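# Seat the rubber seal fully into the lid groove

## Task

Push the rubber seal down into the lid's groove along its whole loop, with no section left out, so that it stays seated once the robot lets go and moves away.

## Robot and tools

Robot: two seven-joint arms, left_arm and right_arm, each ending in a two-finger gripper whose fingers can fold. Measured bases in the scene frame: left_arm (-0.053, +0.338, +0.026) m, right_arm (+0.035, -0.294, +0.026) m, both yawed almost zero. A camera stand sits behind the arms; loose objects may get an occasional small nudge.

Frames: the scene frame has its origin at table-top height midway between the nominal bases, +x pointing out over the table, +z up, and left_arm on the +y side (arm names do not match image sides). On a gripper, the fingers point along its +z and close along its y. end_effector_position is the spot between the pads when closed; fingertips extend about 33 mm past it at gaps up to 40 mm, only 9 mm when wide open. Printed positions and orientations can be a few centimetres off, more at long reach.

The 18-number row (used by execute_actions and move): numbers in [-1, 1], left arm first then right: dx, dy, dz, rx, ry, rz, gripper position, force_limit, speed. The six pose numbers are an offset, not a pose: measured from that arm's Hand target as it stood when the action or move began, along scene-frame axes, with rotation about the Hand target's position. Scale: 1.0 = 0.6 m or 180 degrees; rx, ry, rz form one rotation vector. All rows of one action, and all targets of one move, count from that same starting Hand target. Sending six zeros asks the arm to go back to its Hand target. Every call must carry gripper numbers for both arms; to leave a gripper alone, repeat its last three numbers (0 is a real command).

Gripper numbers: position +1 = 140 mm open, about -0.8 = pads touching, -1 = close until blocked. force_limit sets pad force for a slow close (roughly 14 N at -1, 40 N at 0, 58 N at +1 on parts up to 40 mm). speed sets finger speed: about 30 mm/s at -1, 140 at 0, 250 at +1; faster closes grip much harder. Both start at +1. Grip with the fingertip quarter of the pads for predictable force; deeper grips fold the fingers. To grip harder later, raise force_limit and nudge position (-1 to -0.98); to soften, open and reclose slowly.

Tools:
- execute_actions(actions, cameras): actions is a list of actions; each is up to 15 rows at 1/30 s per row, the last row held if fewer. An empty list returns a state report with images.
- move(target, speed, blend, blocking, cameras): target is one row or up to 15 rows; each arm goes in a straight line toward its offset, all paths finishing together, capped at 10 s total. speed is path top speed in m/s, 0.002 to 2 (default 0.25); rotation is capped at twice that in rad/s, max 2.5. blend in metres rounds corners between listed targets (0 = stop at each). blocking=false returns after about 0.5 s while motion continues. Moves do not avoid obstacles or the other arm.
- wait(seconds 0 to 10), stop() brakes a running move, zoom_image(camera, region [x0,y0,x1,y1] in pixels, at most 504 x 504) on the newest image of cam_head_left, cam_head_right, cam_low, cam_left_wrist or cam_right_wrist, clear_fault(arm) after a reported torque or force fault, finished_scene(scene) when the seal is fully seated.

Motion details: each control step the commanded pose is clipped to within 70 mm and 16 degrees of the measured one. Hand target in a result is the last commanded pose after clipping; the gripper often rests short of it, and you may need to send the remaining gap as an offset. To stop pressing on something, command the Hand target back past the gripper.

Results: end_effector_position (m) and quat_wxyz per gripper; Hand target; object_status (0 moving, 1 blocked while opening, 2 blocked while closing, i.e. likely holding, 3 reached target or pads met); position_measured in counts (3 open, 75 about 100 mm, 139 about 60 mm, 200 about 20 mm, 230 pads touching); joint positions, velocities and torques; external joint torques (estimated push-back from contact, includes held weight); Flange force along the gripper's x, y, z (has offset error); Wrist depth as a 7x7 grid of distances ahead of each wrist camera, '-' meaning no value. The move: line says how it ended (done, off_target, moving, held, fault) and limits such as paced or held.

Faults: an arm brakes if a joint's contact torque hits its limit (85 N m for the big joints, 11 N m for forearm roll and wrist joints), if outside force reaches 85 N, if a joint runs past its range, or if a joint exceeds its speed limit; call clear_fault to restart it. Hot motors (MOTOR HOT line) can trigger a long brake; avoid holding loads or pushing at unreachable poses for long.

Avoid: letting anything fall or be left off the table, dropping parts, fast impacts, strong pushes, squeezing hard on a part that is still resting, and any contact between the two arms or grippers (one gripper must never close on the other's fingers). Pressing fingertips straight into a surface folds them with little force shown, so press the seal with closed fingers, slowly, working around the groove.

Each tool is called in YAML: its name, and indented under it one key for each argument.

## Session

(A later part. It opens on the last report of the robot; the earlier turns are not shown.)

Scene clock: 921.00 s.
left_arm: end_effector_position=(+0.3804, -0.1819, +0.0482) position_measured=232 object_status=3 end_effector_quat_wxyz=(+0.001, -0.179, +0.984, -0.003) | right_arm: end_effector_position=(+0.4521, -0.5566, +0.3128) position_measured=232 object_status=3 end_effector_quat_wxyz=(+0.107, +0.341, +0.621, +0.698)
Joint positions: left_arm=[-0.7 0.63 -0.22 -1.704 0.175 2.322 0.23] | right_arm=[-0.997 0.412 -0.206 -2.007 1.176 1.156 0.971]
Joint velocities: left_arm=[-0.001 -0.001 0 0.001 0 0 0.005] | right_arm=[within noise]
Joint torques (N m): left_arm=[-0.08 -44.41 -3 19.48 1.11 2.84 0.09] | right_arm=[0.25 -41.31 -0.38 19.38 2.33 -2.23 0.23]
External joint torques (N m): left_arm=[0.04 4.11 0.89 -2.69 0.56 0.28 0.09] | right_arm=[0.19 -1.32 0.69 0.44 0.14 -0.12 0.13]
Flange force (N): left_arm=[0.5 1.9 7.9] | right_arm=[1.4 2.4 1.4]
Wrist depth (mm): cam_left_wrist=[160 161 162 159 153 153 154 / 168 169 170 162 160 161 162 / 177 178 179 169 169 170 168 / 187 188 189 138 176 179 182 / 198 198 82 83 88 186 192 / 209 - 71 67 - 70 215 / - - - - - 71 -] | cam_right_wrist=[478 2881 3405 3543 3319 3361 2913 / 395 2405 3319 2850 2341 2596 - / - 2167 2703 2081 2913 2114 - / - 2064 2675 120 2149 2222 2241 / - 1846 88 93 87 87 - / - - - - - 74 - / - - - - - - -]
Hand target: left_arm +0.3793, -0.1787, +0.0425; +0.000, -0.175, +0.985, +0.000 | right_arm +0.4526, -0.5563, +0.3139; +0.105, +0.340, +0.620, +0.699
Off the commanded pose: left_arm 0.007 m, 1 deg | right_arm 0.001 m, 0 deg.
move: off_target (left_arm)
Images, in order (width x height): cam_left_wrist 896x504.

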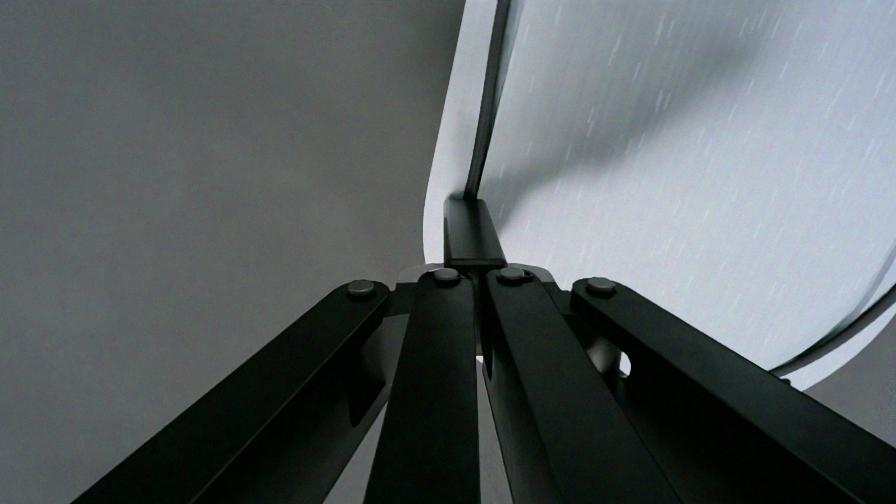

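move:
  target:
    - [0,0,0.0217,0,0,0,-1,-1,-0.5,0,0,0,0,0,0,-1,-1,-0.5]
    - [-0.0243,-0.0132,0.0217,0,0,-0.0583,-1,-1,-0.5,0,0,0,0,0,0,-1,-1,-0.5]
    - [-0.0243,-0.0132,0.0092,0,0,-0.0583,-1,-1,-0.5,0,0,0,0,0,0,-1,-1,-0.5]
    - [-0.0265,-0.0045,-0.0017,0,0,-0.0583,-1,-1,-0.5,0,0,0,0,0,0,-1,-1,-0.5]
    - [-0.0265,-0.0045,0.0217,0,0,-0.0583,-1,-1,-0.5,0,0,0,0,0,0,-1,-1,-0.5]
    - [-0.054,-0.0207,0.0217,0,0,-0.0583,-1,-1,-0.5,0,0,0,0,0,0,-1,-1,-0.5]
    - [-0.054,-0.0207,0.0092,0,0,-0.0583,-1,-1,-0.5,0,0,0,0,0,0,-1,-1,-0.5]
    - [-0.0567,-0.0095,-0.0017,0,0,-0.0583,-1,-1,-0.5,0,0,0,0,0,0,-1,-1,-0.5]
  speed: [0.08,0.1,0.05,0.03,0.08,0.1,0.05,0.03]
  blend: [0.003,0.002,0.001,0,0.003,0.002,0.001,0]
  cameras: ["cam_left_wrist"]

zoom_image:
  camera: "cam_left_wrist"
  region: [340, 0, 600, 210]

Scene clock: 940.57 s.
left_arm: end_effector_position=(+0.3450, -0.1898, +0.0483) position_measured=232 object_status=3 end_effector_quat_wxyz=(+0.002, -0.080, +0.997, -0.004) | right_arm: end_effector_position=(+0.4521, -0.5566, +0.3128) position_measured=232 object_status=3 end_effector_quat_wxyz=(+0.107, +0.341, +0.621, +0.698)
Joint positions: left_arm=[-0.691 0.593 -0.278 -1.782 0.217 2.354 0.352] | right_arm=[-0.997 0.412 -0.206 -2.007 1.176 1.156 0.971]
Joint torques (N m): left_arm=[0.29 -42.22 -2.19 18.91 0.87 2.71 -0.38] | right_arm=[0.28 -41.31 -0.36 19.34 2.34 -2.22 0.21]
External joint torques (N m): left_arm=[0.33 4.54 2.52 -2.82 0.33 0.15 -0.38] | right_arm=[0.15 -1.39 0.64 0.4 0.15 -0.11 0.1]
Flange force (N): left_arm=[0.2 0.8 9.5] | right_arm=[1.7 2.4 1.6]
Wrist depth (mm): cam_left_wrist=[160 161 162 153 152 152 153 / 169 169 170 160 160 161 161 / 178 179 179 169 169 169 170 / 187 188 189 137 176 179 180 / 199 197 82 83 88 185 192 / 209 - 71 67 - 70 204 / - - - - - 71 -] | cam_right_wrist=[- 3013 3641 3800 3121 2521 - / - 2703 2622 4229 3048 3048 - / - 2596 2545 3013 2545 2703 - / - 2114 2850 120 2114 2320 - / 384 1748 88 93 87 87 1691 / - - - - - 74 1846 / - - - - - - -]
Hand target: left_arm +0.3453, -0.1844, +0.0415; +0.000, -0.084, +0.996, +0.000 | right_arm +0.4526, -0.5563, +0.3139; +0.105, +0.340, +0.620, +0.699
Off the commanded pose: left_arm 0.009 m, 1 deg | right_arm 0.001 m, 0 deg.
move: off_target (left_arm)
Images, in order (width x height): cam_left_wrist 896x504.

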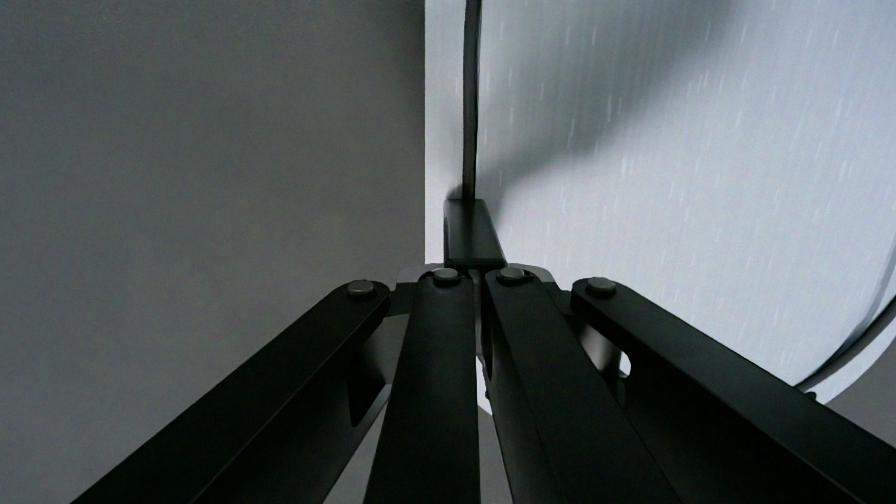

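Scaled by 1.938 from the camera's 896x504 image, which has a finer 1280x720 frame.

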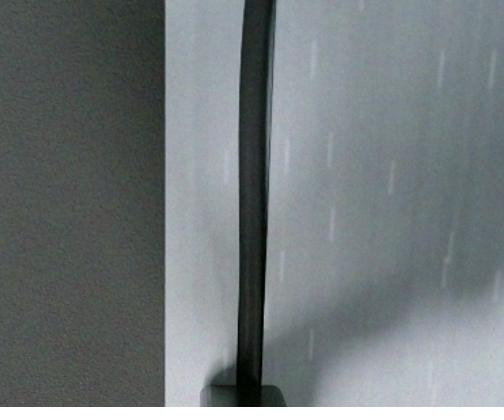

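move:
  target:
    - [0,0,0.0233,0,0,0,-1,-1,-0.5,0,0,0,0,0,0,-1,-1,-0.5]
    - [-0.0302,-0.0142,0.0233,0,0,0,-1,-1,-0.5,0,0,0,0,0,0,-1,-1,-0.5]
    - [-0.0302,-0.0142,0.0108,0,0,0,-1,-1,-0.5,0,0,0,0,0,0,-1,-1,-0.5]
    - [-0.0302,-0.0033,0,0,0,0,-1,-1,-0.5,0,0,0,0,0,0,-1,-1,-0.5]
    - [-0.0302,-0.0033,0.0233,0,0,0,-1,-1,-0.5,0,0,0,0,0,0,-1,-1,-0.5]
    - [-0.0597,-0.019,0.0233,0,0,0,-1,-1,-0.5,0,0,0,0,0,0,-1,-1,-0.5]
    - [-0.0597,-0.019,0.0108,0,0,0,-1,-1,-0.5,0,0,0,0,0,0,-1,-1,-0.5]
    - [-0.0597,-0.0082,0,0,0,0,-1,-1,-0.5,0,0,0,0,0,0,-1,-1,-0.5]
    - [-0.0597,-0.0082,0.0233,0,0,0,-1,-1,-0.5,0,0,0,0,0,0,-1,-1,-0.5]
    - [-0.0893,-0.0237,0.0233,0,0,0,-1,-1,-0.5,0,0,0,0,0,0,-1,-1,-0.5]
    - [-0.0893,-0.0237,0.0108,0,0,0,-1,-1,-0.5,0,0,0,0,0,0,-1,-1,-0.5]
    - [-0.0893,-0.0128,0,0,0,0,-1,-1,-0.5,0,0,0,0,0,0,-1,-1,-0.5]
  speed: [0.1,0.12,0.06,0.035,0.1,0.12,0.06,0.035,0.1,0.12,0.06,0.035]
  blend: [0.003,0.002,0.001,0,0.003,0.002,0.001,0,0.003,0.002,0.001,0]
  cameras: ["cam_left_wrist"]

zoom_image:
  camera: "cam_left_wrist"
  region: [340, 0, 600, 210]

Scene clock: 956.50 s.
left_arm: end_effector_position=(+0.2906, -0.1973, +0.0481) position_measured=232 object_status=3 end_effector_quat_wxyz=(+0.002, -0.079, +0.997, -0.003) | right_arm: end_effector_position=(+0.4521, -0.5566, +0.3128) position_measured=232 object_status=3 end_effector_quat_wxyz=(+0.107, +0.341, +0.621, +0.698)
Joint positions: left_arm=[-0.756 0.528 -0.279 -1.891 0.208 2.399 0.28] | right_arm=[-0.997 0.412 -0.206 -2.007 1.176 1.156 0.971]
Joint velocities: left_arm=[0 -0.001 -0.001 -0.002 0 0.002 -0.004] | right_arm=[within noise]
Joint torques (N m): left_arm=[0.4 -39.67 -1.62 18.45 0.81 2.9 -0.26] | right_arm=[0.25 -41.3 -0.43 19.38 2.33 -2.21 0.24]
External joint torques (N m): left_arm=[0.41 5.04 2.66 -2.92 0.31 0.32 -0.26] | right_arm=[0.34 -1.48 0.76 0.52 0.15 -0.12 0.13]
Flange force (N): left_arm=[-0.6 0.1 11.3] | right_arm=[1.5 2.7 1.7]
Wrist depth (mm): cam_left_wrist=[160 161 161 159 152 153 153 / 169 169 170 161 160 160 162 / 178 179 179 169 169 169 170 / 187 188 189 119 176 179 180 / 198 197 82 83 88 186 191 / 209 - 71 67 - 70 201 / - - - - - 70 -] | cam_right_wrist=[491 3693 - 3361 3450 3855 - / - 2545 2675 2131 2789 - - / - 2362 2497 2427 2622 2731 1886 / - 1971 2521 120 1900 1859 - / - 1833 88 93 87 98 - / - - - - - 74 - / - - - - - - -]
Hand target: left_arm +0.2917, -0.1921, +0.0415; +0.000, -0.084, +0.996, +0.000 | right_arm +0.4526, -0.5563, +0.3139; +0.105, +0.340, +0.620, +0.699
Off the commanded pose: left_arm 0.008 m, 1 deg | right_arm 0.001 m, 0 deg.
move: off_target (left_arm)
Images, in order (width x height): cam_left_wrist 896x504.

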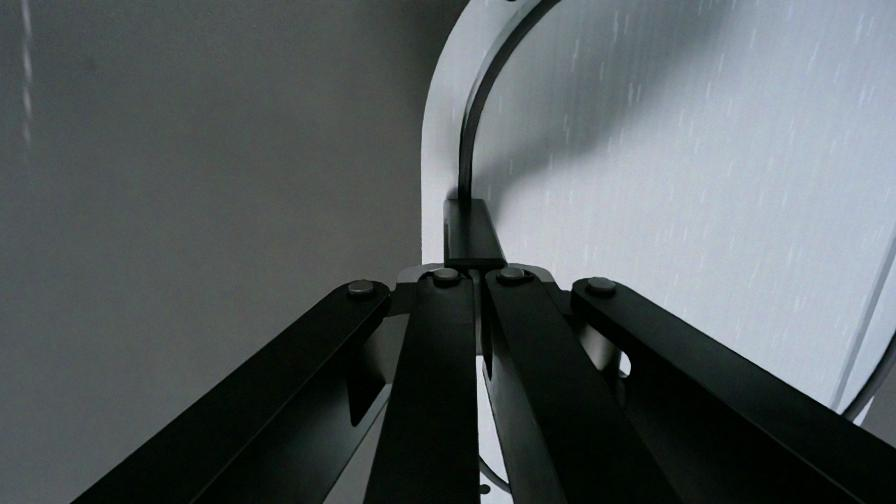

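Scaled by 1.938 from the camera's 896x504 image, which has a finer 1280x720 frame.

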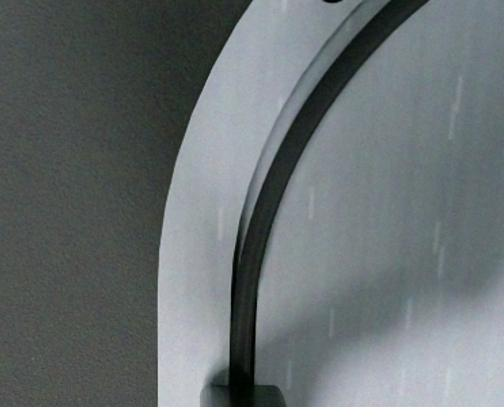

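move:
  target:
    - [0,0,0.0233,0,0,0,-1,-1,-0.5,0,0,0,0,0,0,-1,-1,-0.5]
    - [-0.0343,-0.016,0.0233,0,0,-0.0033,-1,-1,-0.5,0,0,0,0,0,0,-1,-1,-0.5]
    - [-0.0343,-0.016,0.0108,0,0,-0.0033,-1,-1,-0.5,0,0,0,0,0,0,-1,-1,-0.5]
    - [-0.034,-0.0057,0,0,0,-0.0033,-1,-1,-0.5,0,0,0,0,0,0,-1,-1,-0.5]
    - [-0.034,-0.0057,0.0233,0,0,-0.0033,-1,-1,-0.5,0,0,0,0,0,0,-1,-1,-0.5]
    - [-0.0613,-0.0152,0.0233,0,0,-0.0311,-1,-1,-0.5,0,0,0,0,0,0,-1,-1,-0.5]
    - [-0.0613,-0.0118,0,0,0,-0.0311,-1,-1,-0.5,0,0,0,0,0,0,-1,-1,-0.5]
    - [-0.0613,-0.0118,0.0233,0,0,-0.0311,-1,-1,-0.5,0,0,0,0,0,0,-1,-1,-0.5]
    - [-0.0858,-0.013,0.0233,0,0,-0.1144,-1,-1,-0.5,0,0,0,0,0,0,-1,-1,-0.5]
    - [-0.0855,-0.0113,0,0,0,-0.1144,-1,-1,-0.5,0,0,0,0,0,0,-1,-1,-0.5]
  speed: [0.1,0.12,0.06,0.035,0.1,0.12,0.05,0.1,0.12,0.05]
  blend: [0.003,0.002,0.001,0,0.003,0.002,0,0.003,0.002,0]
  cameras: ["cam_left_wrist"]

zoom_image:
  camera: "cam_left_wrist"
  region: [340, 0, 600, 210]

Scene clock: 996.70 s.
left_arm: end_effector_position=(+0.2399, -0.2012, +0.0482) position_measured=232 object_status=3 end_effector_quat_wxyz=(+0.001, +0.091, +0.996, -0.001) | right_arm: end_effector_position=(+0.4521, -0.5566, +0.3128) position_measured=232 object_status=3 end_effector_quat_wxyz=(+0.107, +0.341, +0.621, +0.698)
Joint positions: left_arm=[-0.713 0.493 -0.394 -1.975 0.28 2.419 0.495] | right_arm=[-0.997 0.412 -0.206 -2.007 1.176 1.156 0.971]
Joint velocities: left_arm=[0.002 0 0.002 0 0.001 0 0.005] | right_arm=[within noise]
Joint torques (N m): left_arm=[0.28 -35.71 -3.72 18.88 1.51 3.86 0.11] | right_arm=[0.25 -41.3 -0.39 19.39 2.32 -2.22 0.24]
External joint torques (N m): left_arm=[0.42 6.18 2.09 -1.79 1.01 1.33 0.11] | right_arm=[0.32 -1.52 0.79 0.54 0.15 -0.13 0.14]
Flange force (N): left_arm=[-4.8 -4.5 16.4] | right_arm=[1.5 2.7 1.7]
Wrist depth (mm): cam_left_wrist=[160 161 162 162 154 153 154 / 168 168 170 167 160 161 162 / 177 178 179 168 169 170 171 / 187 187 188 125 177 179 181 / 197 197 82 83 88 186 192 / 208 - 71 67 - 70 201 / - - - - - 71 -] | cam_right_wrist=[- 2946 3361 3159 - 3048 - / - 2570 3277 3543 2979 - 2596 / - 2341 2545 2001 2648 - 2185 / - 2064 2850 120 2131 2341 2017 / - 1873 88 93 87 87 - / - - - - - 74 - / - - - - - - -]
Hand target: left_arm +0.2404, -0.1989, +0.0415; +0.000, +0.095, +0.995, +0.000 | right_arm +0.4526, -0.5563, +0.3139; +0.105, +0.340, +0.620, +0.699
Off the commanded pose: left_arm 0.007 m, 0 deg | right_arm 0.001 m, 0 deg.
move: off_target (left_arm)
Images, in order (width x height): cam_left_wrist 896x504.

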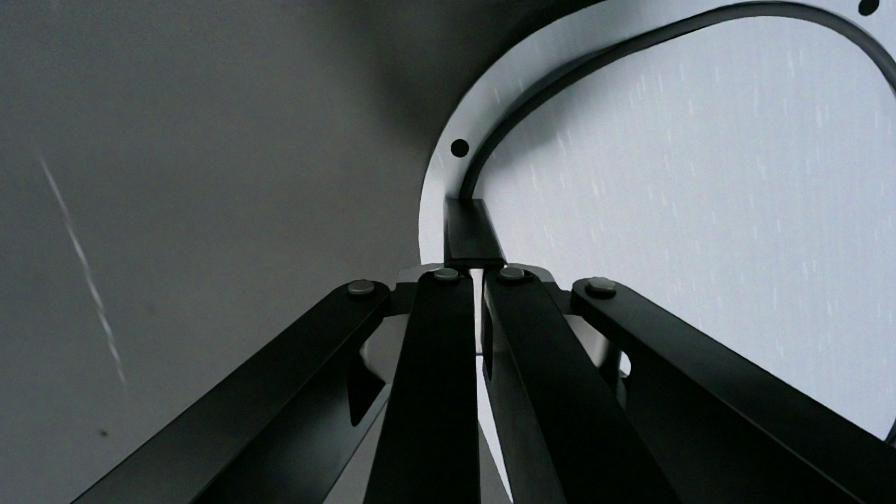

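Scaled by 1.938 from the camera's 896x504 image, which has a finer 1280x720 frame.

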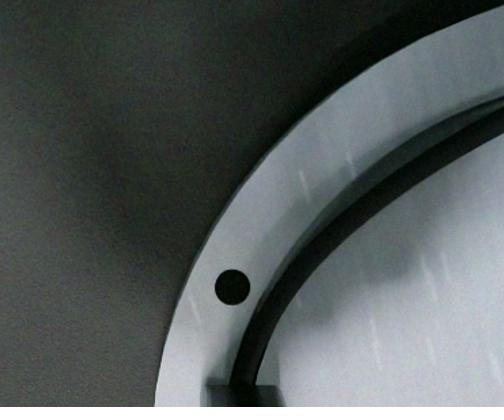

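move:
  target:
    - [0,0,0.0233,0,0,0,-1,-1,-0.5,0,0,0,0,0,0,-1,-1,-0.5]
    - [-0.0283,0.007,0.0233,0,0,-0.0639,-1,-1,-0.5,0,0,0,0,0,0,-1,-1,-0.5]
    - [-0.0282,0.008,0,0,0,-0.0639,-1,-1,-0.5,0,0,0,0,0,0,-1,-1,-0.5]
    - [-0.0282,0.008,0.0233,0,0,-0.0639,-1,-1,-0.5,0,0,0,0,0,0,-1,-1,-0.5]
    - [-0.0487,0.0205,0.0233,0,0,-0.1472,-1,-1,-0.5,0,0,0,0,0,0,-1,-1,-0.5]
    - [-0.0495,0.0198,0,0,0,-0.1472,-1,-1,-0.5,0,0,0,0,0,0,-1,-1,-0.5]
  speed: [0.1,0.12,0.05,0.1,0.12,0.05]
  blend: [0.003,0.002,0,0.003,0.002,0]
  cameras: ["cam_left_wrist"]

zoom_image:
  camera: "cam_left_wrist"
  region: [340, 0, 600, 210]

Scene clock: 1016.10 s.
left_arm: end_effector_position=(+0.2114, -0.1894, +0.0483) position_measured=232 object_status=3 end_effector_quat_wxyz=(+0.003, +0.317, +0.948, -0.001) | right_arm: end_effector_position=(+0.4521, -0.5566, +0.3128) position_measured=232 object_status=3 end_effector_quat_wxyz=(+0.107, +0.341, +0.621, +0.698)
Joint positions: left_arm=[-0.574 0.469 -0.56 -2.067 0.387 2.441 0.848] | right_arm=[-0.997 0.412 -0.206 -2.007 1.176 1.156 0.971]
Joint velocities: left_arm=[0.001 0 -0.001 -0.001 0.001 0 0.005] | right_arm=[within noise]
Joint torques (N m): left_arm=[0.1 -31.38 -4.92 17.78 1.42 3.22 0.08] | right_arm=[0.23 -41.32 -0.43 19.36 2.33 -2.22 0.23]
External joint torques (N m): left_arm=[-0.18 6.77 2.47 -2.3 0.93 0.72 0.08] | right_arm=[0.11 -1.32 0.59 0.39 0.14 -0.11 0.12]
Flange force (N): left_arm=[-7.8 -4.0 19.3] | right_arm=[1.6 2.3 1.4]
Wrist depth (mm): cam_left_wrist=[151 161 162 162 153 153 154 / 168 168 170 167 160 161 162 / 177 178 179 170 169 170 171 / 186 187 188 125 177 179 180 / 197 197 82 83 88 186 192 / 207 - 71 67 - 70 201 / - - - - - 71 -] | cam_right_wrist=[445 3084 - - - - - / 398 2570 2979 3048 5243 2648 - / - 2300 2521 - 2622 - 2341 / - 2032 2675 120 2149 2167 2383 / - 1873 88 93 87 83 2017 / 359 - - - - 74 1886 / - - - - - - -]
Hand target: left_arm +0.2107, -0.1870, +0.0415; +0.000, +0.321, +0.947, +0.000 | right_arm +0.4526, -0.5563, +0.3139; +0.105, +0.340, +0.620, +0.699
Off the commanded pose: left_arm 0.007 m, 1 deg | right_arm 0.001 m, 0 deg.
move: off_target (left_arm)
Images, in order (width x height): cam_left_wrist 896x504.

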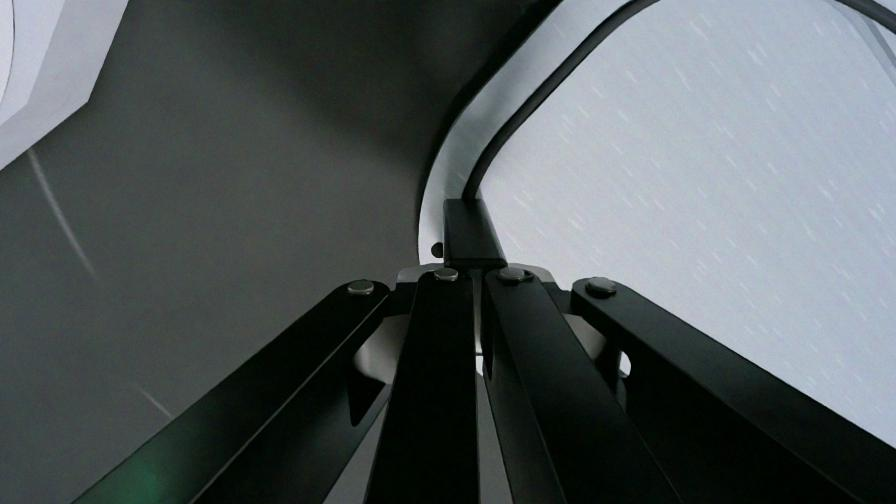

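Scaled by 1.938 from the camera's 896x504 image, which has a finer 1280x720 frame.

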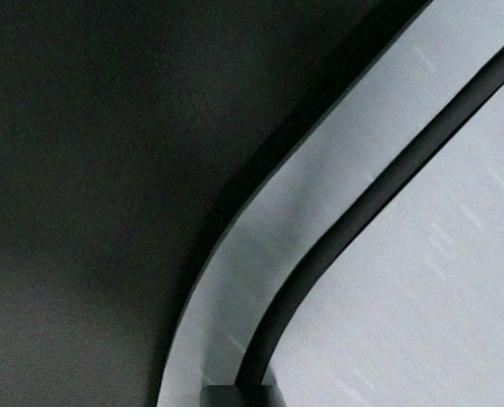

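move:
  target:
    - [0,0,0.0233,0,0,0,-1,-1,-0.5,0,0,0,0,0,0,-1,-1,-0.5]
    - [-0.0183,0.0192,0.0233,0,0,-0.075,-1,-1,-0.5,0,0,0,0,0,0,-1,-1,-0.5]
    - [-0.0183,0.0192,0.0008,0,0,-0.075,-1,-1,-0.5,0,0,0,0,0,0,-1,-1,-0.5]
    - [-0.0183,0.0192,0.0233,0,0,-0.075,-1,-1,-0.5,0,0,0,0,0,0,-1,-1,-0.5]
    - [-0.0312,0.0397,0.0233,0,0,-0.1528,-1,-1,-0.5,0,0,0,0,0,0,-1,-1,-0.5]
    - [-0.0312,0.0397,0.0008,0,0,-0.1528,-1,-1,-0.5,0,0,0,0,0,0,-1,-1,-0.5]
    - [-0.0312,0.0397,0.0233,0,0,-0.1528,-1,-1,-0.5,0,0,0,0,0,0,-1,-1,-0.5]
    - [-0.039,0.0633,0.0233,0,0,-0.2194,-1,-1,-0.5,0,0,0,0,0,0,-1,-1,-0.5]
    - [-0.039,0.0633,0.0008,0,0,-0.2194,-1,-1,-0.5,0,0,0,0,0,0,-1,-1,-0.5]
  speed: [0.1,0.12,0.05,0.1,0.12,0.05,0.1,0.12,0.05]
  blend: [0.003,0.002,0,0.003,0.002,0,0.003,0.002,0]
  cameras: ["cam_left_wrist"]

zoom_image:
  camera: "cam_left_wrist"
  region: [340, 0, 600, 210]

Scene clock: 1039.03 s.
left_arm: end_effector_position=(+0.1890, -0.1508, +0.0483) position_measured=232 object_status=3 end_effector_quat_wxyz=(+0.004, +0.619, +0.786, +0.002) | right_arm: end_effector_position=(+0.4521, -0.5566, +0.3128) position_measured=232 object_status=3 end_effector_quat_wxyz=(+0.107, +0.341, +0.621, +0.698)
Joint positions: left_arm=[-0.274 0.452 -0.846 -2.22 0.558 2.458 1.406] | right_arm=[-0.997 0.412 -0.206 -2.007 1.176 1.156 0.971]
Joint velocities: left_arm=[0 0 0 0.001 0.004 0.001 0.004] | right_arm=[within noise]
Joint torques (N m): left_arm=[-0.73 -22.89 -6.31 16.17 1.64 3.27 0.24] | right_arm=[0.23 -41.27 -0.34 19.35 2.33 -2.23 0.23]
External joint torques (N m): left_arm=[-0.74 7.42 3.87 -2.48 1.14 0.82 0.24] | right_arm=[0.32 -1.34 0.85 0.42 0.14 -0.13 0.13]
Flange force (N): left_arm=[-15.4 2.4 30.1] | right_arm=[1.4 2.4 1.8]
Wrist depth (mm): cam_left_wrist=[160 161 162 159 153 153 154 / 168 168 170 163 160 161 162 / 177 178 179 169 169 169 170 / 185 187 188 125 176 179 180 / 175 195 82 83 88 186 191 / 174 68 71 67 - 70 201 / - - - - - 71 -] | cam_right_wrist=[- 3496 - - - - 2703 / - 2521 2881 3197 - - 2427 / - 2427 2405 2596 2570 - - / - 2114 2570 120 1886 2064 2001 / - 1808 88 93 87 87 1846 / - - - - - 74 - / - - - - - - -]
Hand target: left_arm +0.1873, -0.1490, +0.0420; +0.000, +0.622, +0.783, +0.000 | right_arm +0.4526, -0.5563, +0.3139; +0.105, +0.340, +0.620, +0.699
Off the commanded pose: left_arm 0.007 m, 1 deg | right_arm 0.001 m, 0 deg.
move: off_target (left_arm)
Images, in order (width x height): cam_left_wrist 896x504.

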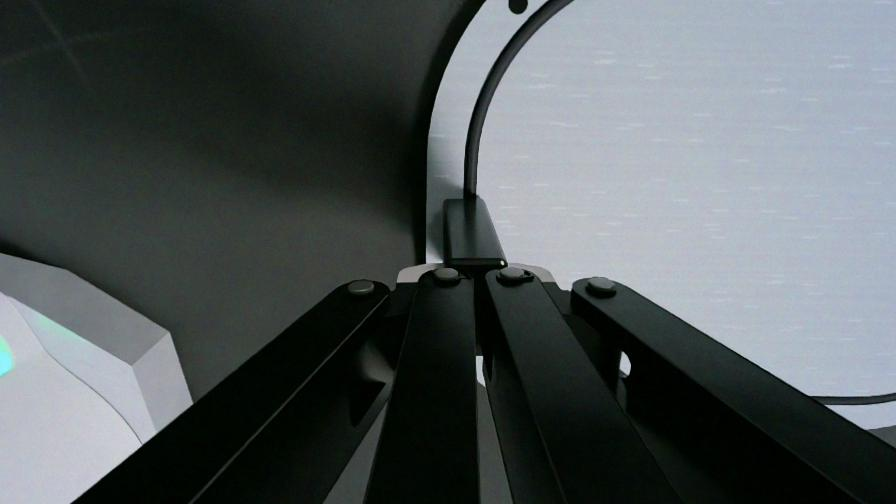

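Scaled by 1.938 from the camera's 896x504 image, which has a finer 1280x720 frame.

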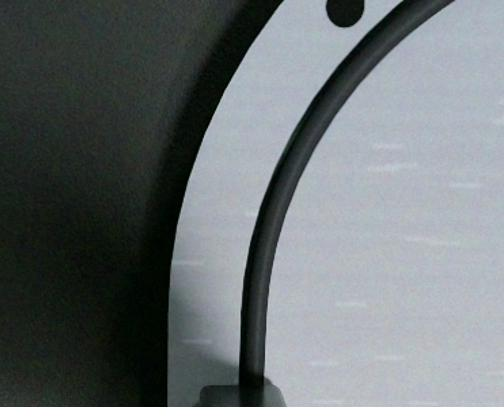

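move:
  target:
    - [0,0,0.0233,0,0,0,-1,-1,-0.5,0,0,0,0,0,0,-1,-1,-0.5]
    - [-0.0035,0.03,0.0233,0,0,0.0028,-1,-1,-0.5,0,0,0,0,0,0,-1,-1,-0.5]
    - [-0.0035,0.03,0.003,0,0,0.0028,-1,-1,-0.5,0,0,0,0,0,0,-1,-1,-0.5]
    - [-0.0035,0.03,0.0233,0,0,0.0028,-1,-1,-0.5,0,0,0,0,0,0,-1,-1,-0.5]
    - [-0.0097,0.0577,0.0233,0,0,-0.0306,-1,-1,-0.5,0,0,0,0,0,0,-1,-1,-0.5]
    - [-0.0097,0.0577,0.003,0,0,-0.0306,-1,-1,-0.5,0,0,0,0,0,0,-1,-1,-0.5]
    - [-0.0097,0.0577,0.0233,0,0,-0.0306,-1,-1,-0.5,0,0,0,0,0,0,-1,-1,-0.5]
    - [-0.0097,0.0823,0.0233,0,0,-0.1139,-1,-1,-0.5,0,0,0,0,0,0,-1,-1,-0.5]
    - [-0.0097,0.0823,0.003,0,0,-0.1139,-1,-1,-0.5,0,0,0,0,0,0,-1,-1,-0.5]
  speed: [0.1,0.12,0.05,0.1,0.12,0.05,0.1,0.12,0.05]
  blend: [0.003,0.002,0,0.003,0.002,0,0.003,0.002,0]
  cameras: ["cam_left_wrist"]

zoom_image:
  camera: "cam_left_wrist"
  region: [340, 0, 600, 210]

Scene clock: 1068.87 s.
left_arm: end_effector_position=(+0.1819, -0.1013, +0.0478) position_measured=232 object_status=3 end_effector_quat_wxyz=(+0.002, +0.749, +0.663, +0.003) | right_arm: end_effector_position=(+0.4521, -0.5566, +0.3128) position_measured=232 object_status=3 end_effector_quat_wxyz=(+0.107, +0.341, +0.621, +0.698)
Joint positions: left_arm=[0.009 0.42 -1.064 -2.376 0.64 2.491 1.732] | right_arm=[-0.997 0.412 -0.206 -2.007 1.176 1.156 0.971]
Joint torques (N m): left_arm=[-0.9 -17.06 -6.27 15.54 1.78 3.23 0.17] | right_arm=[0.23 -41.3 -0.39 19.34 2.33 -2.21 0.24]
External joint torques (N m): left_arm=[-0.96 5.39 4.22 -2.08 1.28 0.8 0.17] | right_arm=[0.28 -1.38 0.77 0.42 0.14 -0.12 0.14]
Flange force (N): left_arm=[-16.9 9.6 36.7] | right_arm=[1.5 2.5 1.7]
Wrist depth (mm): cam_left_wrist=[161 161 162 162 160 154 153 / 169 169 170 169 160 160 161 / 178 179 179 172 169 168 170 / 188 188 188 125 176 179 179 / 198 197 82 83 88 185 190 / 208 - 71 67 - 70 199 / - - - - - 71 -] | cam_right_wrist=[- 2675 3277 3641 3197 3641 - / - 2570 3450 3319 3084 2913 2450 / - 2222 3496 - 2760 2383 2167 / - 1942 2819 120 2167 2703 2383 / - 1808 88 93 87 83 - / 332 - - - - 74 - / - - - - - - -]
Hand target: left_arm +0.1815, -0.0996, +0.0438; +0.000, +0.751, +0.660, +0.000 | right_arm +0.4526, -0.5563, +0.3139; +0.105, +0.340, +0.620, +0.699
Off the commanded pose: left_arm 0.004 m, 1 deg | right_arm 0.001 m, 0 deg.
move: off_target (left_arm)
Images, in order (width x height): cam_left_wrist 896x504.

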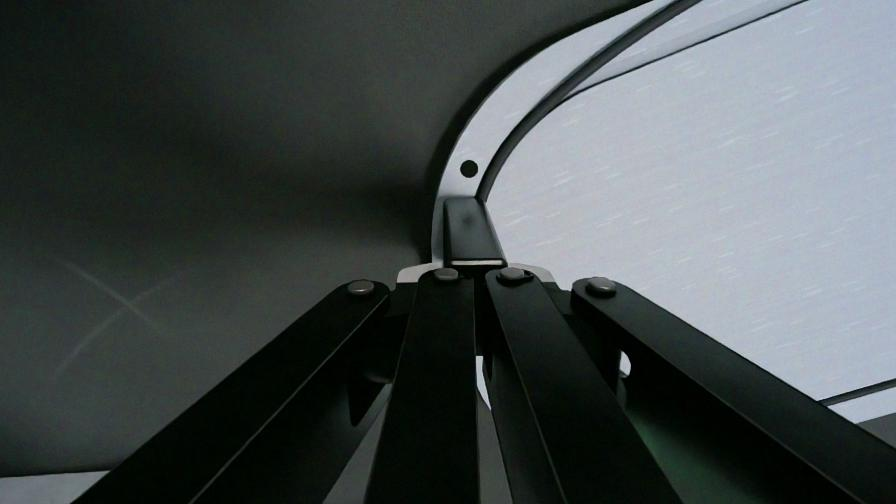

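Scaled by 1.938 from the camera's 896x504 image, which has a finer 1280x720 frame.

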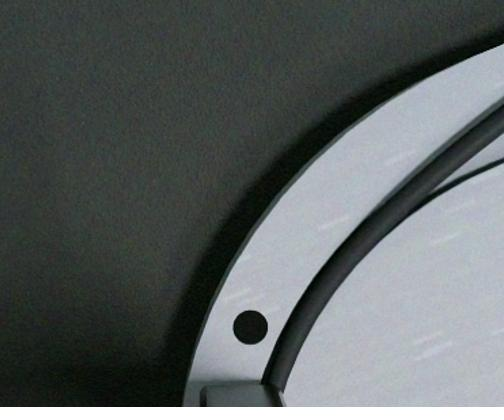

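move:
  target:
    - [0,0,0.022,0,0,0,-1,-1,-0.5,0,0,0,0,0,0,-1,-1,-0.5]
    - [0.015,0.0278,0.022,0,0,-0.07,-1,-1,-0.5,0,0,0,0,0,0,-1,-1,-0.5]
    - [0.015,0.0278,0.0028,0,0,-0.07,-1,-1,-0.5,0,0,0,0,0,0,-1,-1,-0.5]
    - [0.015,0.0278,0.022,0,0,-0.07,-1,-1,-0.5,0,0,0,0,0,0,-1,-1,-0.5]
    - [0.0262,0.0485,0.022,0,0,-0.1533,-1,-1,-0.5,0,0,0,0,0,0,-1,-1,-0.5]
    - [0.0262,0.0485,0.0028,0,0,-0.1533,-1,-1,-0.5,0,0,0,0,0,0,-1,-1,-0.5]
  speed: [0.1,0.12,0.05,0.1,0.12,0.05]
  blend: [0.003,0.002,0,0.003,0.002,0]
  cameras: ["cam_left_wrist"]

zoom_image:
  camera: "cam_left_wrist"
  region: [340, 0, 600, 210]

Scene clock: 1090.67 s.
left_arm: end_effector_position=(+0.1974, -0.0711, +0.0482) position_measured=232 object_status=3 end_effector_quat_wxyz=(+0.000, +0.885, +0.466, +0.002) | right_arm: end_effector_position=(+0.4521, -0.5566, +0.3128) position_measured=232 object_status=3 end_effector_quat_wxyz=(+0.107, +0.341, +0.621, +0.698)
Joint positions: left_arm=[0.264 0.529 -1.246 -2.415 0.818 2.421 2.151] | right_arm=[-0.997 0.412 -0.206 -2.007 1.176 1.156 0.971]
Joint velocities: left_arm=[-0.001 -0.001 0.002 0 0.001 0 0.005] | right_arm=[within noise]
Joint torques (N m): left_arm=[-1.85 -15.36 -9.4 14.98 1.99 3.62 0.12] | right_arm=[0.24 -41.28 -0.37 19.35 2.32 -2.22 0.2]
External joint torques (N m): left_arm=[-1.74 3.7 4.68 -1.4 1.41 1.16 0.12] | right_arm=[0.16 -1.21 0.69 0.36 0.13 -0.11 0.09]
Flange force (N): left_arm=[-11.4 16.9 37.5] | right_arm=[1.4 2.1 1.4]
Wrist depth (mm): cam_left_wrist=[162 162 163 163 155 152 152 / 170 170 170 169 160 160 160 / 179 179 179 170 168 168 169 / 189 189 189 124 175 178 178 / 200 198 82 83 88 184 189 / 210 - 71 67 - 70 198 / - - - - - 70 -] | cam_right_wrist=[- 2946 - - - - 3972 / - 2383 3237 3745 2946 2521 - / - 2473 3013 2850 2427 - 2300 / - 2149 2850 120 2131 - 2427 / - 1873 88 93 87 83 1796 / - - - - - 74 1833 / - - - - - - -]
Hand target: left_arm +0.1972, -0.0705, +0.0454; +0.000, +0.887, +0.462, +0.000 | right_arm +0.4526, -0.5563, +0.3139; +0.105, +0.340, +0.620, +0.699
Off the commanded pose: left_arm 0.003 m, 1 deg | right_arm 0.001 m, 0 deg.
move: done
Images, in order (width x height): cam_left_wrist 896x504.

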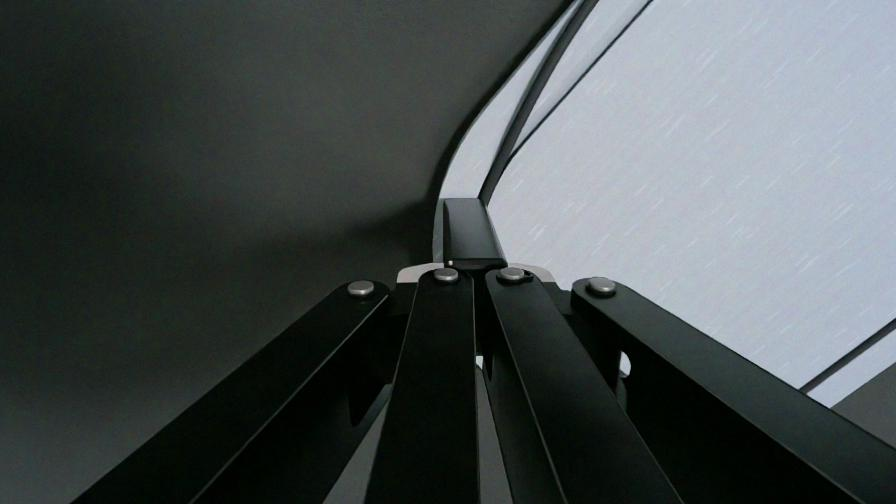

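Scaled by 1.938 from the camera's 896x504 image, which has a finer 1280x720 frame.

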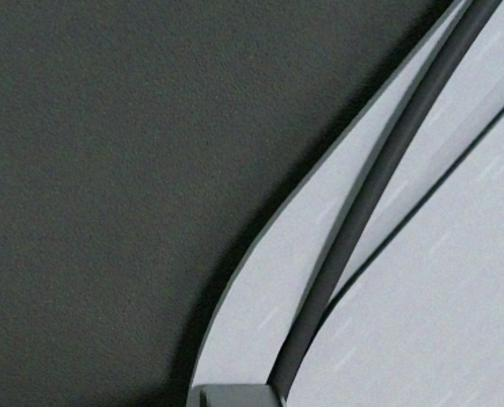

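move:
  target:
    - [0,0,0.0193,0,0,0,-1,-1,-0.5,0,0,0,0,0,0,-1,-1,-0.5]
    - [0.0193,0.0123,0.0193,0,0,-0.0917,-1,-1,-0.5,0,0,0,0,0,0,-1,-1,-0.5]
    - [0.0193,0.0123,0.006,0,0,-0.0917,-1,-1,-0.5,0,0,0,0,0,0,-1,-1,-0.5]
    - [0.0213,0.0097,0.0013,0,0,-0.0917,-1,-1,-0.5,0,0,0,0,0,0,-1,-1,-0.5]
    - [0.0213,0.0097,0.0193,0,0,-0.0917,-1,-1,-0.5,0,0,0,0,0,0,-1,-1,-0.5]
    - [0.0388,0.0282,0.0193,0,0,-0.175,-1,-1,-0.5,0,0,0,0,0,0,-1,-1,-0.5]
    - [0.0388,0.0282,0.006,0,0,-0.175,-1,-1,-0.5,0,0,0,0,0,0,-1,-1,-0.5]
    - [0.0412,0.0228,0.0013,0,0,-0.175,-1,-1,-0.5,0,0,0,0,0,0,-1,-1,-0.5]
  speed: [0.1,0.12,0.06,0.03,0.1,0.12,0.06,0.03]
  blend: [0.003,0.002,0.001,0,0.003,0.002,0.001,0]
  cameras: ["cam_left_wrist"]

zoom_image:
  camera: "cam_left_wrist"
  region: [340, 0, 600, 210]

Scene clock: 1127.83 s.
left_arm: end_effector_position=(+0.2210, -0.0585, +0.0494) position_measured=232 object_status=3 end_effector_quat_wxyz=(+0.001, +0.978, +0.208, +0.000) | right_arm: end_effector_position=(+0.4521, -0.5566, +0.3128) position_measured=232 object_status=3 end_effector_quat_wxyz=(+0.107, +0.341, +0.621, +0.698)
Joint positions: left_arm=[0.398 0.711 -1.336 -2.386 1.001 2.288 2.649] | right_arm=[-0.997 0.412 -0.206 -2.007 1.176 1.156 0.971]
Joint velocities: left_arm=[0 0 -0.001 0.001 -0.001 0 0.007] | right_arm=[within noise]
Joint torques (N m): left_arm=[-1.73 -17.08 -13.88 13.97 2.09 3.03 0.2] | right_arm=[0.23 -41.28 -0.38 19.36 2.32 -2.21 0.21]
External joint torques (N m): left_arm=[-1.75 2.56 4.86 -0.62 1.39 0.54 0.2] | right_arm=[0.22 -1.37 0.74 0.47 0.14 -0.11 0.1]
Flange force (N): left_arm=[0.0 16.5 28.1] | right_arm=[1.4 2.4 1.5]
Wrist depth (mm): cam_left_wrist=[162 162 162 159 152 151 152 / 170 170 170 161 159 159 159 / 179 179 180 169 168 168 168 / 189 190 190 125 175 178 178 / 201 199 82 83 88 184 189 / 211 - 71 67 - 70 212 / - - - - - 71 -] | cam_right_wrist=[- 2596 3913 - - - 2675 / 455 2320 2789 2570 3197 - 2473 / - 2405 2596 2979 2760 - 2280 / 363 2114 2850 120 2131 2280 2149 / 364 1796 88 93 87 83 2032 / - - - - - 74 - / - - - - - - -]
Hand target: left_arm +0.2219, -0.0568, +0.0462; +0.000, +0.979, +0.204, +0.000 | right_arm +0.4526, -0.5563, +0.3139; +0.105, +0.340, +0.620, +0.699
Off the commanded pose: left_arm 0.004 m, 0 deg | right_arm 0.001 m, 0 deg.
move: off_target (left_arm)
Images, in order (width x height): cam_left_wrist 896x504.

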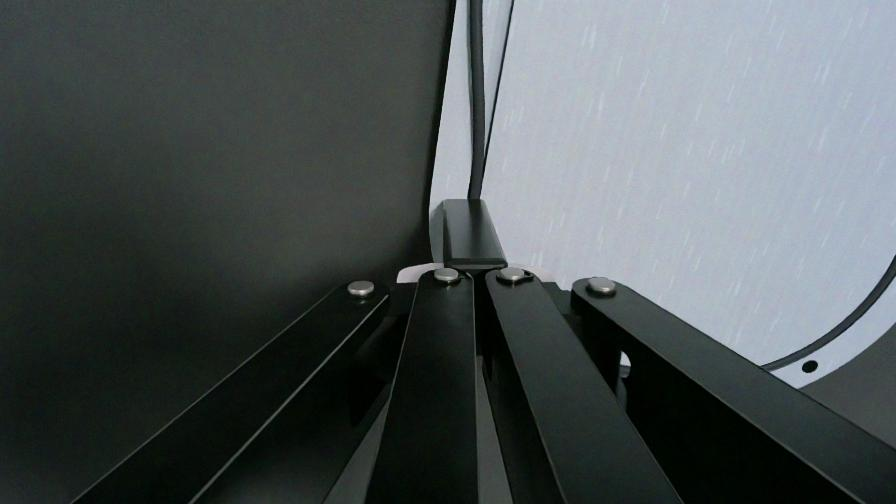

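Scaled by 1.938 from the camera's 896x504 image, which has a finer 1280x720 frame.

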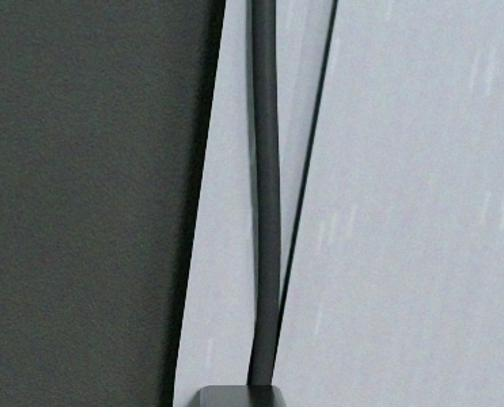

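move:
  target:
    - [0,0,0.0188,0,0,0,-1,-1,-0.5,0,0,0,0,0,0,-1,-1,-0.5]
    - [0.0248,0.0092,0.0188,0,0,-0.0444,-1,-1,-0.5,0,0,0,0,0,0,-1,-1,-0.5]
    - [0.0248,0.0092,0.0063,0,0,-0.0444,-1,-1,-0.5,0,0,0,0,0,0,-1,-1,-0.5]
    - [0.0273,0.0038,0.0005,0,0,-0.0444,-1,-1,-0.5,0,0,0,0,0,0,-1,-1,-0.5]
    - [0.0273,0.0038,0.0188,0,0,-0.0444,-1,-1,-0.5,0,0,0,0,0,0,-1,-1,-0.5]
    - [0.0507,0.018,0.0188,0,0,-0.0461,-1,-1,-0.5,0,0,0,0,0,0,-1,-1,-0.5]
    - [0.0507,0.018,0.0063,0,0,-0.0461,-1,-1,-0.5,0,0,0,0,0,0,-1,-1,-0.5]
    - [0.0535,0.011,0.0005,0,0,-0.0461,-1,-1,-0.5,0,0,0,0,0,0,-1,-1,-0.5]
  speed: [0.1,0.12,0.06,0.03,0.1,0.12,0.06,0.03]
  blend: [0.003,0.002,0.001,0,0.003,0.002,0.001,0]
  cameras: ["cam_left_wrist"]

zoom_image:
  camera: "cam_left_wrist"
  region: [340, 0, 600, 210]

Scene clock: 1148.67 s.
left_arm: end_effector_position=(+0.2529, -0.0521, +0.0498) position_measured=232 object_status=3 end_effector_quat_wxyz=(+0.002, +0.991, +0.136, +0.000) | right_arm: end_effector_position=(+0.4521, -0.5566, +0.3128) position_measured=232 object_status=3 end_effector_quat_wxyz=(+0.107, +0.341, +0.621, +0.698)
Joint positions: left_arm=[0.432 0.777 -1.332 -2.335 1.041 2.234 2.839] | right_arm=[-0.997 0.412 -0.206 -2.007 1.176 1.156 0.971]
Joint velocities: left_arm=[-0.001 0 0 0.003 0.001 -0.002 0.007] | right_arm=[within noise]
Joint torques (N m): left_arm=[-2.08 -19 -15.52 14.86 1.88 3.1 0.09] | right_arm=[0.23 -41.28 -0.43 19.38 2.34 -2.21 0.22]
External joint torques (N m): left_arm=[-2.11 2.34 4.93 0.93 1.14 0.62 0.09] | right_arm=[0.26 -1.32 0.72 0.44 0.15 -0.12 0.12]
Flange force (N): left_arm=[4.1 20.4 26.0] | right_arm=[1.4 2.4 1.6]
Wrist depth (mm): cam_left_wrist=[162 162 162 153 151 151 151 / 170 170 170 161 159 159 159 / 179 179 180 168 168 168 168 / 189 189 190 125 176 178 178 / 201 199 82 83 88 185 189 / 211 - 71 67 - 70 210 / - - - - - 71 -] | cam_right_wrist=[- 3277 - 4096 3543 - 2521 / - 2850 2570 3121 - - 2596 / - 2260 2450 2622 2596 - 2596 / 378 2048 2521 120 2114 2341 2001 / - 1821 88 93 87 87 - / - - - - - 74 - / - - - - - - -]
Hand target: left_arm +0.2540, -0.0502, +0.0465; +0.000, +0.991, +0.132, +0.000 | right_arm +0.4526, -0.5563, +0.3139; +0.105, +0.340, +0.620, +0.699
Off the commanded pose: left_arm 0.004 m, 0 deg | right_arm 0.001 m, 0 deg.
move: off_target (left_arm)
Images, in order (width x height): cam_left_wrist 896x504.

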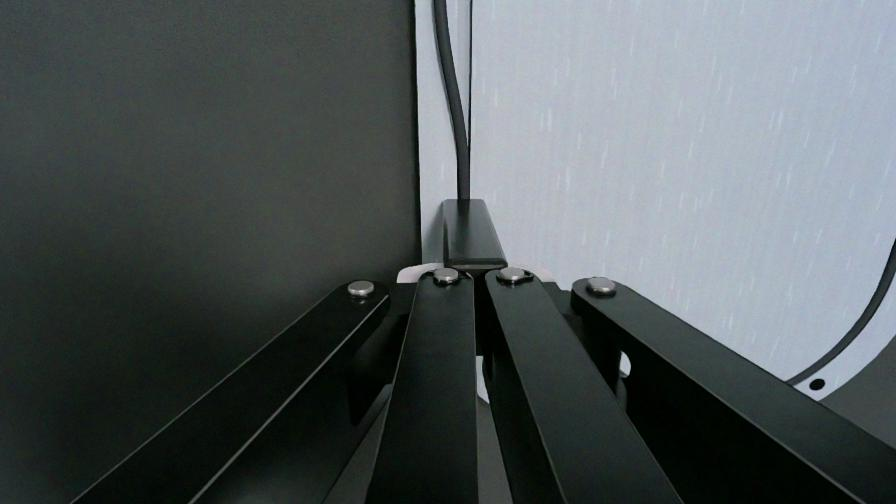

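Scaled by 1.938 from the camera's 896x504 image, which has a finer 1280x720 frame.

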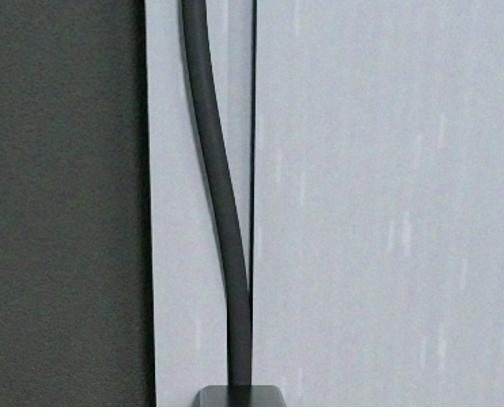

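move:
  target:
    - [0,0,0.02,0,0,0,-1,-1,-0.5,0,0,0,0,0,0,-1,-1,-0.5]
    - [0.0225,0.0118,0.02,0,0,0,-1,-1,-0.5,0,0,0,0,0,0,-1,-1,-0.5]
    - [0.0225,0.0118,0.0067,0,0,0,-1,-1,-0.5,0,0,0,0,0,0,-1,-1,-0.5]
    - [0.0255,0.0067,-0.0005,0,0,0,-1,-1,-0.5,0,0,0,0,0,0,-1,-1,-0.5]
    - [0.0255,0.0067,0.02,0,0,0,-1,-1,-0.5,0,0,0,0,0,0,-1,-1,-0.5]
    - [0.0487,0.0208,0.02,0,0,0,-1,-1,-0.5,0,0,0,0,0,0,-1,-1,-0.5]
    - [0.0487,0.0208,0.0067,0,0,0,-1,-1,-0.5,0,0,0,0,0,0,-1,-1,-0.5]
    - [0.052,0.0142,-0.0005,0,0,0,-1,-1,-0.5,0,0,0,0,0,0,-1,-1,-0.5]
  speed: [0.1,0.12,0.06,0.03,0.1,0.12,0.06,0.03]
  blend: [0.003,0.002,0.001,0,0.003,0.002,0.001,0]
  cameras: ["cam_left_wrist"]

zoom_image:
  camera: "cam_left_wrist"
  region: [340, 0, 600, 210]

Scene clock: 1169.40 s.
left_arm: end_effector_position=(+0.2846, -0.0434, +0.0501) position_measured=232 object_status=3 end_effector_quat_wxyz=(+0.001, +0.991, +0.136, +0.000) | right_arm: end_effector_position=(+0.4521, -0.5566, +0.3128) position_measured=232 object_status=3 end_effector_quat_wxyz=(+0.107, +0.341, +0.621, +0.698)
Joint positions: left_arm=[0.452 0.802 -1.313 -2.288 1.046 2.211 2.903] | right_arm=[-0.997 0.412 -0.206 -2.007 1.176 1.156 0.971]
Joint velocities: left_arm=[-0.002 0.001 0.002 0.001 0.001 -0.001 0.004] | right_arm=[within noise]
Joint torques (N m): left_arm=[-2.22 -19.92 -15.84 13.11 2.06 3.35 0.05] | right_arm=[0.21 -41.27 -0.38 19.39 2.34 -2.21 0.25]
External joint torques (N m): left_arm=[-2.25 2.93 5.35 -0.79 1.31 0.86 0.05] | right_arm=[0.38 -1.25 0.89 0.41 0.14 -0.12 0.15]
Flange force (N): left_arm=[2.8 15.6 26.9] | right_arm=[1.1 2.3 1.8]
Wrist depth (mm): cam_left_wrist=[161 162 162 152 151 151 151 / 171 170 170 161 159 159 160 / 179 179 179 168 168 168 168 / 189 190 190 125 175 178 178 / 201 199 82 83 88 184 189 / 211 - 71 67 - 70 199 / - - - - - 71 -] | cam_right_wrist=[- 2731 2819 - - 2819 2731 / - 2545 3405 3543 2819 3745 2362 / - 2521 2570 2405 2675 - - / - 2048 2760 120 2131 - - / 355 1808 88 93 87 87 2383 / 355 - - - - 74 - / - - - - - - -]
Hand target: left_arm +0.2852, -0.0417, +0.0462; +0.000, +0.991, +0.132, +0.000 | right_arm +0.4526, -0.5563, +0.3139; +0.105, +0.340, +0.620, +0.699
Off the commanded pose: left_arm 0.004 m, 0 deg | right_arm 0.001 m, 0 deg.
move: off_target (left_arm)
Images, in order (width x height): cam_left_wrist 896x504.

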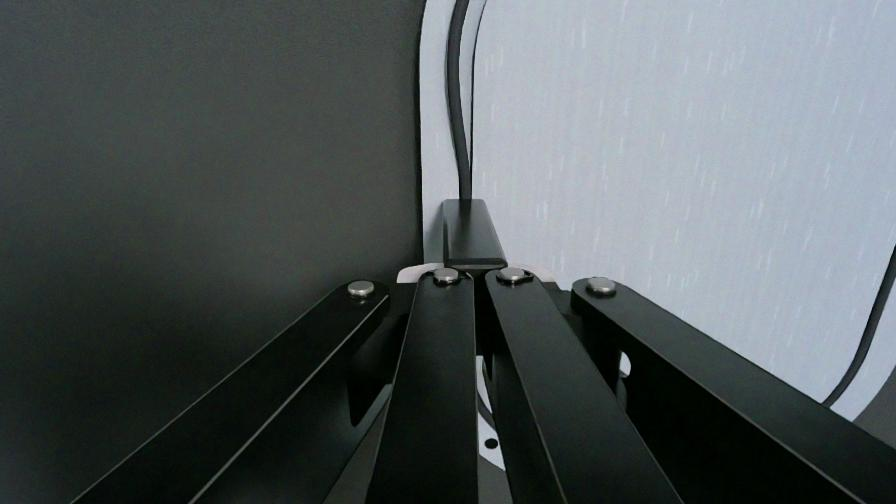

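Scaled by 1.938 from the camera's 896x504 image, which has a finer 1280x720 frame.

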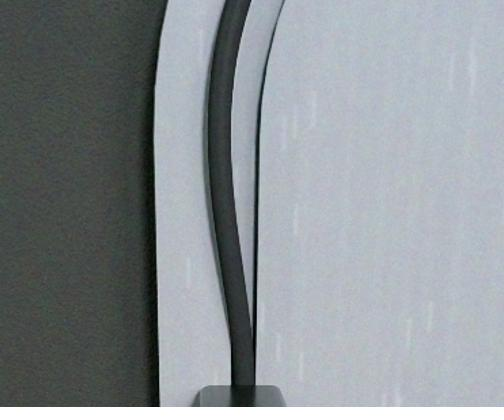

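move:
  target:
    - [0,0,0.05,0,0,0,-1,-1,-0.5,0,0,0,0,0,0,-1,-1,-0.5]
    - [0.2213,-0.068,0.05,0,0,0.497,-1,-1,-0.5,0,0,0,0,0,0,-1,-1,-0.5]
  speed: [0.1,0.5]
  blend: [0.005,0]
  cameras: ["cam_left_wrist"]

zoom_image:
  camera: "cam_left_wrist"
  region: [340, 0, 600, 210]

Scene clock: 1183.33 s.
left_arm: end_effector_position=(+0.4185, -0.0815, +0.0762) position_measured=232 object_status=3 end_effector_quat_wxyz=(+0.000, +0.614, +0.789, +0.001) | right_arm: end_effector_position=(+0.4521, -0.5566, +0.3128) position_measured=232 object_status=3 end_effector_quat_wxyz=(+0.107, +0.341, +0.621, +0.698)
Joint positions: left_arm=[-0.008 0.633 -0.819 -1.869 0.588 2.242 1.798] | right_arm=[-0.997 0.412 -0.206 -2.007 1.176 1.156 0.971]
Joint velocities: left_arm=[-0.001 -0.001 0 0 -0.001 0.001 -0.006] | right_arm=[within noise]
Joint torques (N m): left_arm=[-0.9 -38.81 -13.54 19.59 0.24 2.72 -0.24] | right_arm=[0.25 -41.29 -0.4 19.37 2.34 -2.21 0.22]
External joint torques (N m): left_arm=[-1.14 -0.17 0.25 -0.47 -0.42 0.3 -0.24] | right_arm=[0.23 -1.29 0.71 0.38 0.14 -0.11 0.11]
Flange force (N): left_arm=[-0.6 -2.0 1.2] | right_arm=[1.5 2.3 1.6]
Wrist depth (mm): cam_left_wrist=[176 177 176 184 187 188 188 / 183 184 184 186 197 197 198 / 193 193 194 193 207 207 208 / 204 204 204 124 216 219 220 / 215 213 82 83 88 227 232 / 227 - 71 67 - 70 247 / - - - - - 71 -] | cam_right_wrist=[- 3197 3591 3745 - 2881 2819 / 450 2731 3084 3972 2819 2648 - / - 2167 2362 2048 - 2497 - / - 2300 2450 120 2167 2675 - / - 1986 88 93 87 1846 1986 / - - - - - 74 1783 / - - - - - - -]
Hand target: left_arm +0.4180, -0.0825, +0.0762; +0.000, +0.611, +0.792, +0.000 | right_arm +0.4526, -0.5563, +0.3139; +0.105, +0.340, +0.620, +0.699
Off the commanded pose: left_arm 0.001 m, 0 deg | right_arm 0.001 m, 0 deg.
move: done; limits=paced
Images, in order (width x height): cam_left_wrist 896x504.

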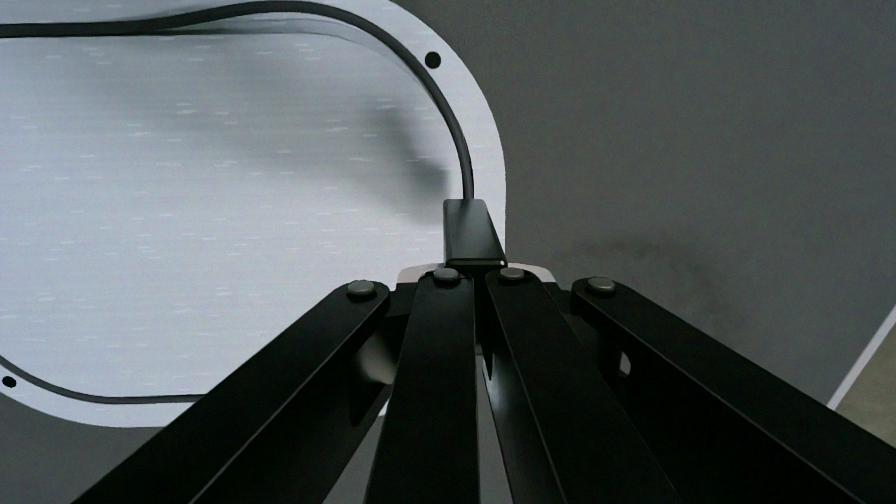

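Scaled by 1.938 from the camera's 896x504 image, which has a finer 1280x720 frame.

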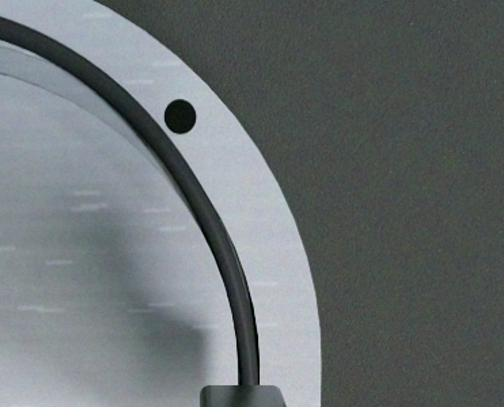

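move:
  target:
    - [-0.0007,0.017,-0.032,0,0,0,-1,-1,-0.5,0,0,0,0,0,0,-1,-1,-0.5]
    - [-0.0007,0.017,-0.052,0,0,0,-1,-1,-0.5,0,0,0,0,0,0,-1,-1,-0.5]
    - [-0.0007,0.017,-0.032,0,0,0,-1,-1,-0.5,0,0,0,0,0,0,-1,-1,-0.5]
    - [-0.0077,0.0398,-0.032,0,0,0.0406,-1,-1,-0.5,0,0,0,0,0,0,-1,-1,-0.5]
    - [-0.0077,0.0398,-0.052,0,0,0.0406,-1,-1,-0.5,0,0,0,0,0,0,-1,-1,-0.5]
  speed: [0.1,0.05,0.1,0.12,0.05]
  blend: [0.003,0,0.003,0.002,0]
  cameras: ["cam_left_wrist"]

zoom_image:
  camera: "cam_left_wrist"
  region: [340, 0, 600, 210]

Scene clock: 1210.30 s.
left_arm: end_effector_position=(+0.4155, -0.0579, +0.0494) position_measured=232 object_status=3 end_effector_quat_wxyz=(+0.001, +0.561, +0.828, +0.002) | right_arm: end_effector_position=(+0.4521, -0.5566, +0.3128) position_measured=232 object_status=3 end_effector_quat_wxyz=(+0.107, +0.341, +0.621, +0.698)
Joint positions: left_arm=[-0.01 0.609 -0.755 -1.952 0.581 2.335 1.686] | right_arm=[-0.997 0.412 -0.206 -2.007 1.176 1.156 0.971]
Joint velocities: left_arm=[0 0 -0.001 -0.001 -0.001 0.001 -0.005] | right_arm=[within noise]
Joint torques (N m): left_arm=[-1.78 -34.02 -10.83 17.73 0.68 3.41 -0.34] | right_arm=[0.25 -41.29 -0.41 19.35 2.32 -2.22 0.22]
External joint torques (N m): left_arm=[-1.8 4.34 1.87 -1.79 0.08 0.97 -0.34] | right_arm=[0.16 -1.24 0.64 0.38 0.13 -0.11 0.11]
Flange force (N): left_arm=[-7.1 0.0 14.1] | right_arm=[1.4 2.2 1.4]
Wrist depth (mm): cam_left_wrist=[150 150 155 163 163 164 165 / 158 159 159 168 172 172 173 / 166 166 167 169 181 182 182 / 175 176 176 137 189 191 192 / 185 185 82 83 88 199 204 / 194 68 71 67 - 70 214 / - - - - - 71 -] | cam_right_wrist=[- 2913 - - - - - / - 551 3361 3745 2760 2760 2383 / - 2260 2675 1833 2570 - - / - 2048 2850 120 2114 2203 2167 / - 1900 88 93 87 87 - / - - - - - 74 1942 / - - - - - - -]
Hand target: left_arm +0.4134, -0.0586, +0.0450; +0.000, +0.559, +0.829, +0.000 | right_arm +0.4526, -0.5563, +0.3139; +0.105, +0.340, +0.620, +0.699
Off the commanded pose: left_arm 0.005 m, 0 deg | right_arm 0.001 m, 0 deg.
move: off_target (left_arm)
Images, in order (width x height): cam_left_wrist 896x504.

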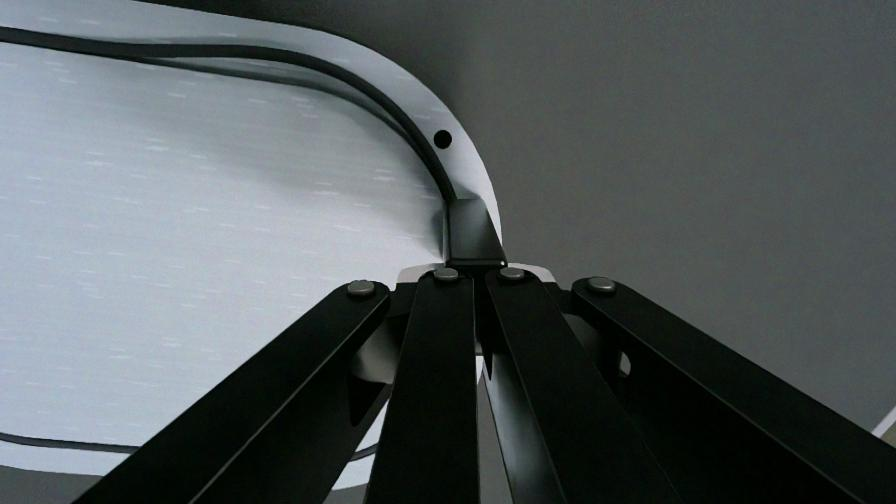

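Scaled by 1.938 from the camera's 896x504 image, which has a finer 1280x720 frame.

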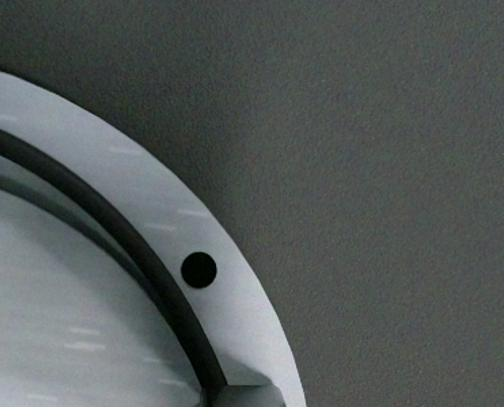

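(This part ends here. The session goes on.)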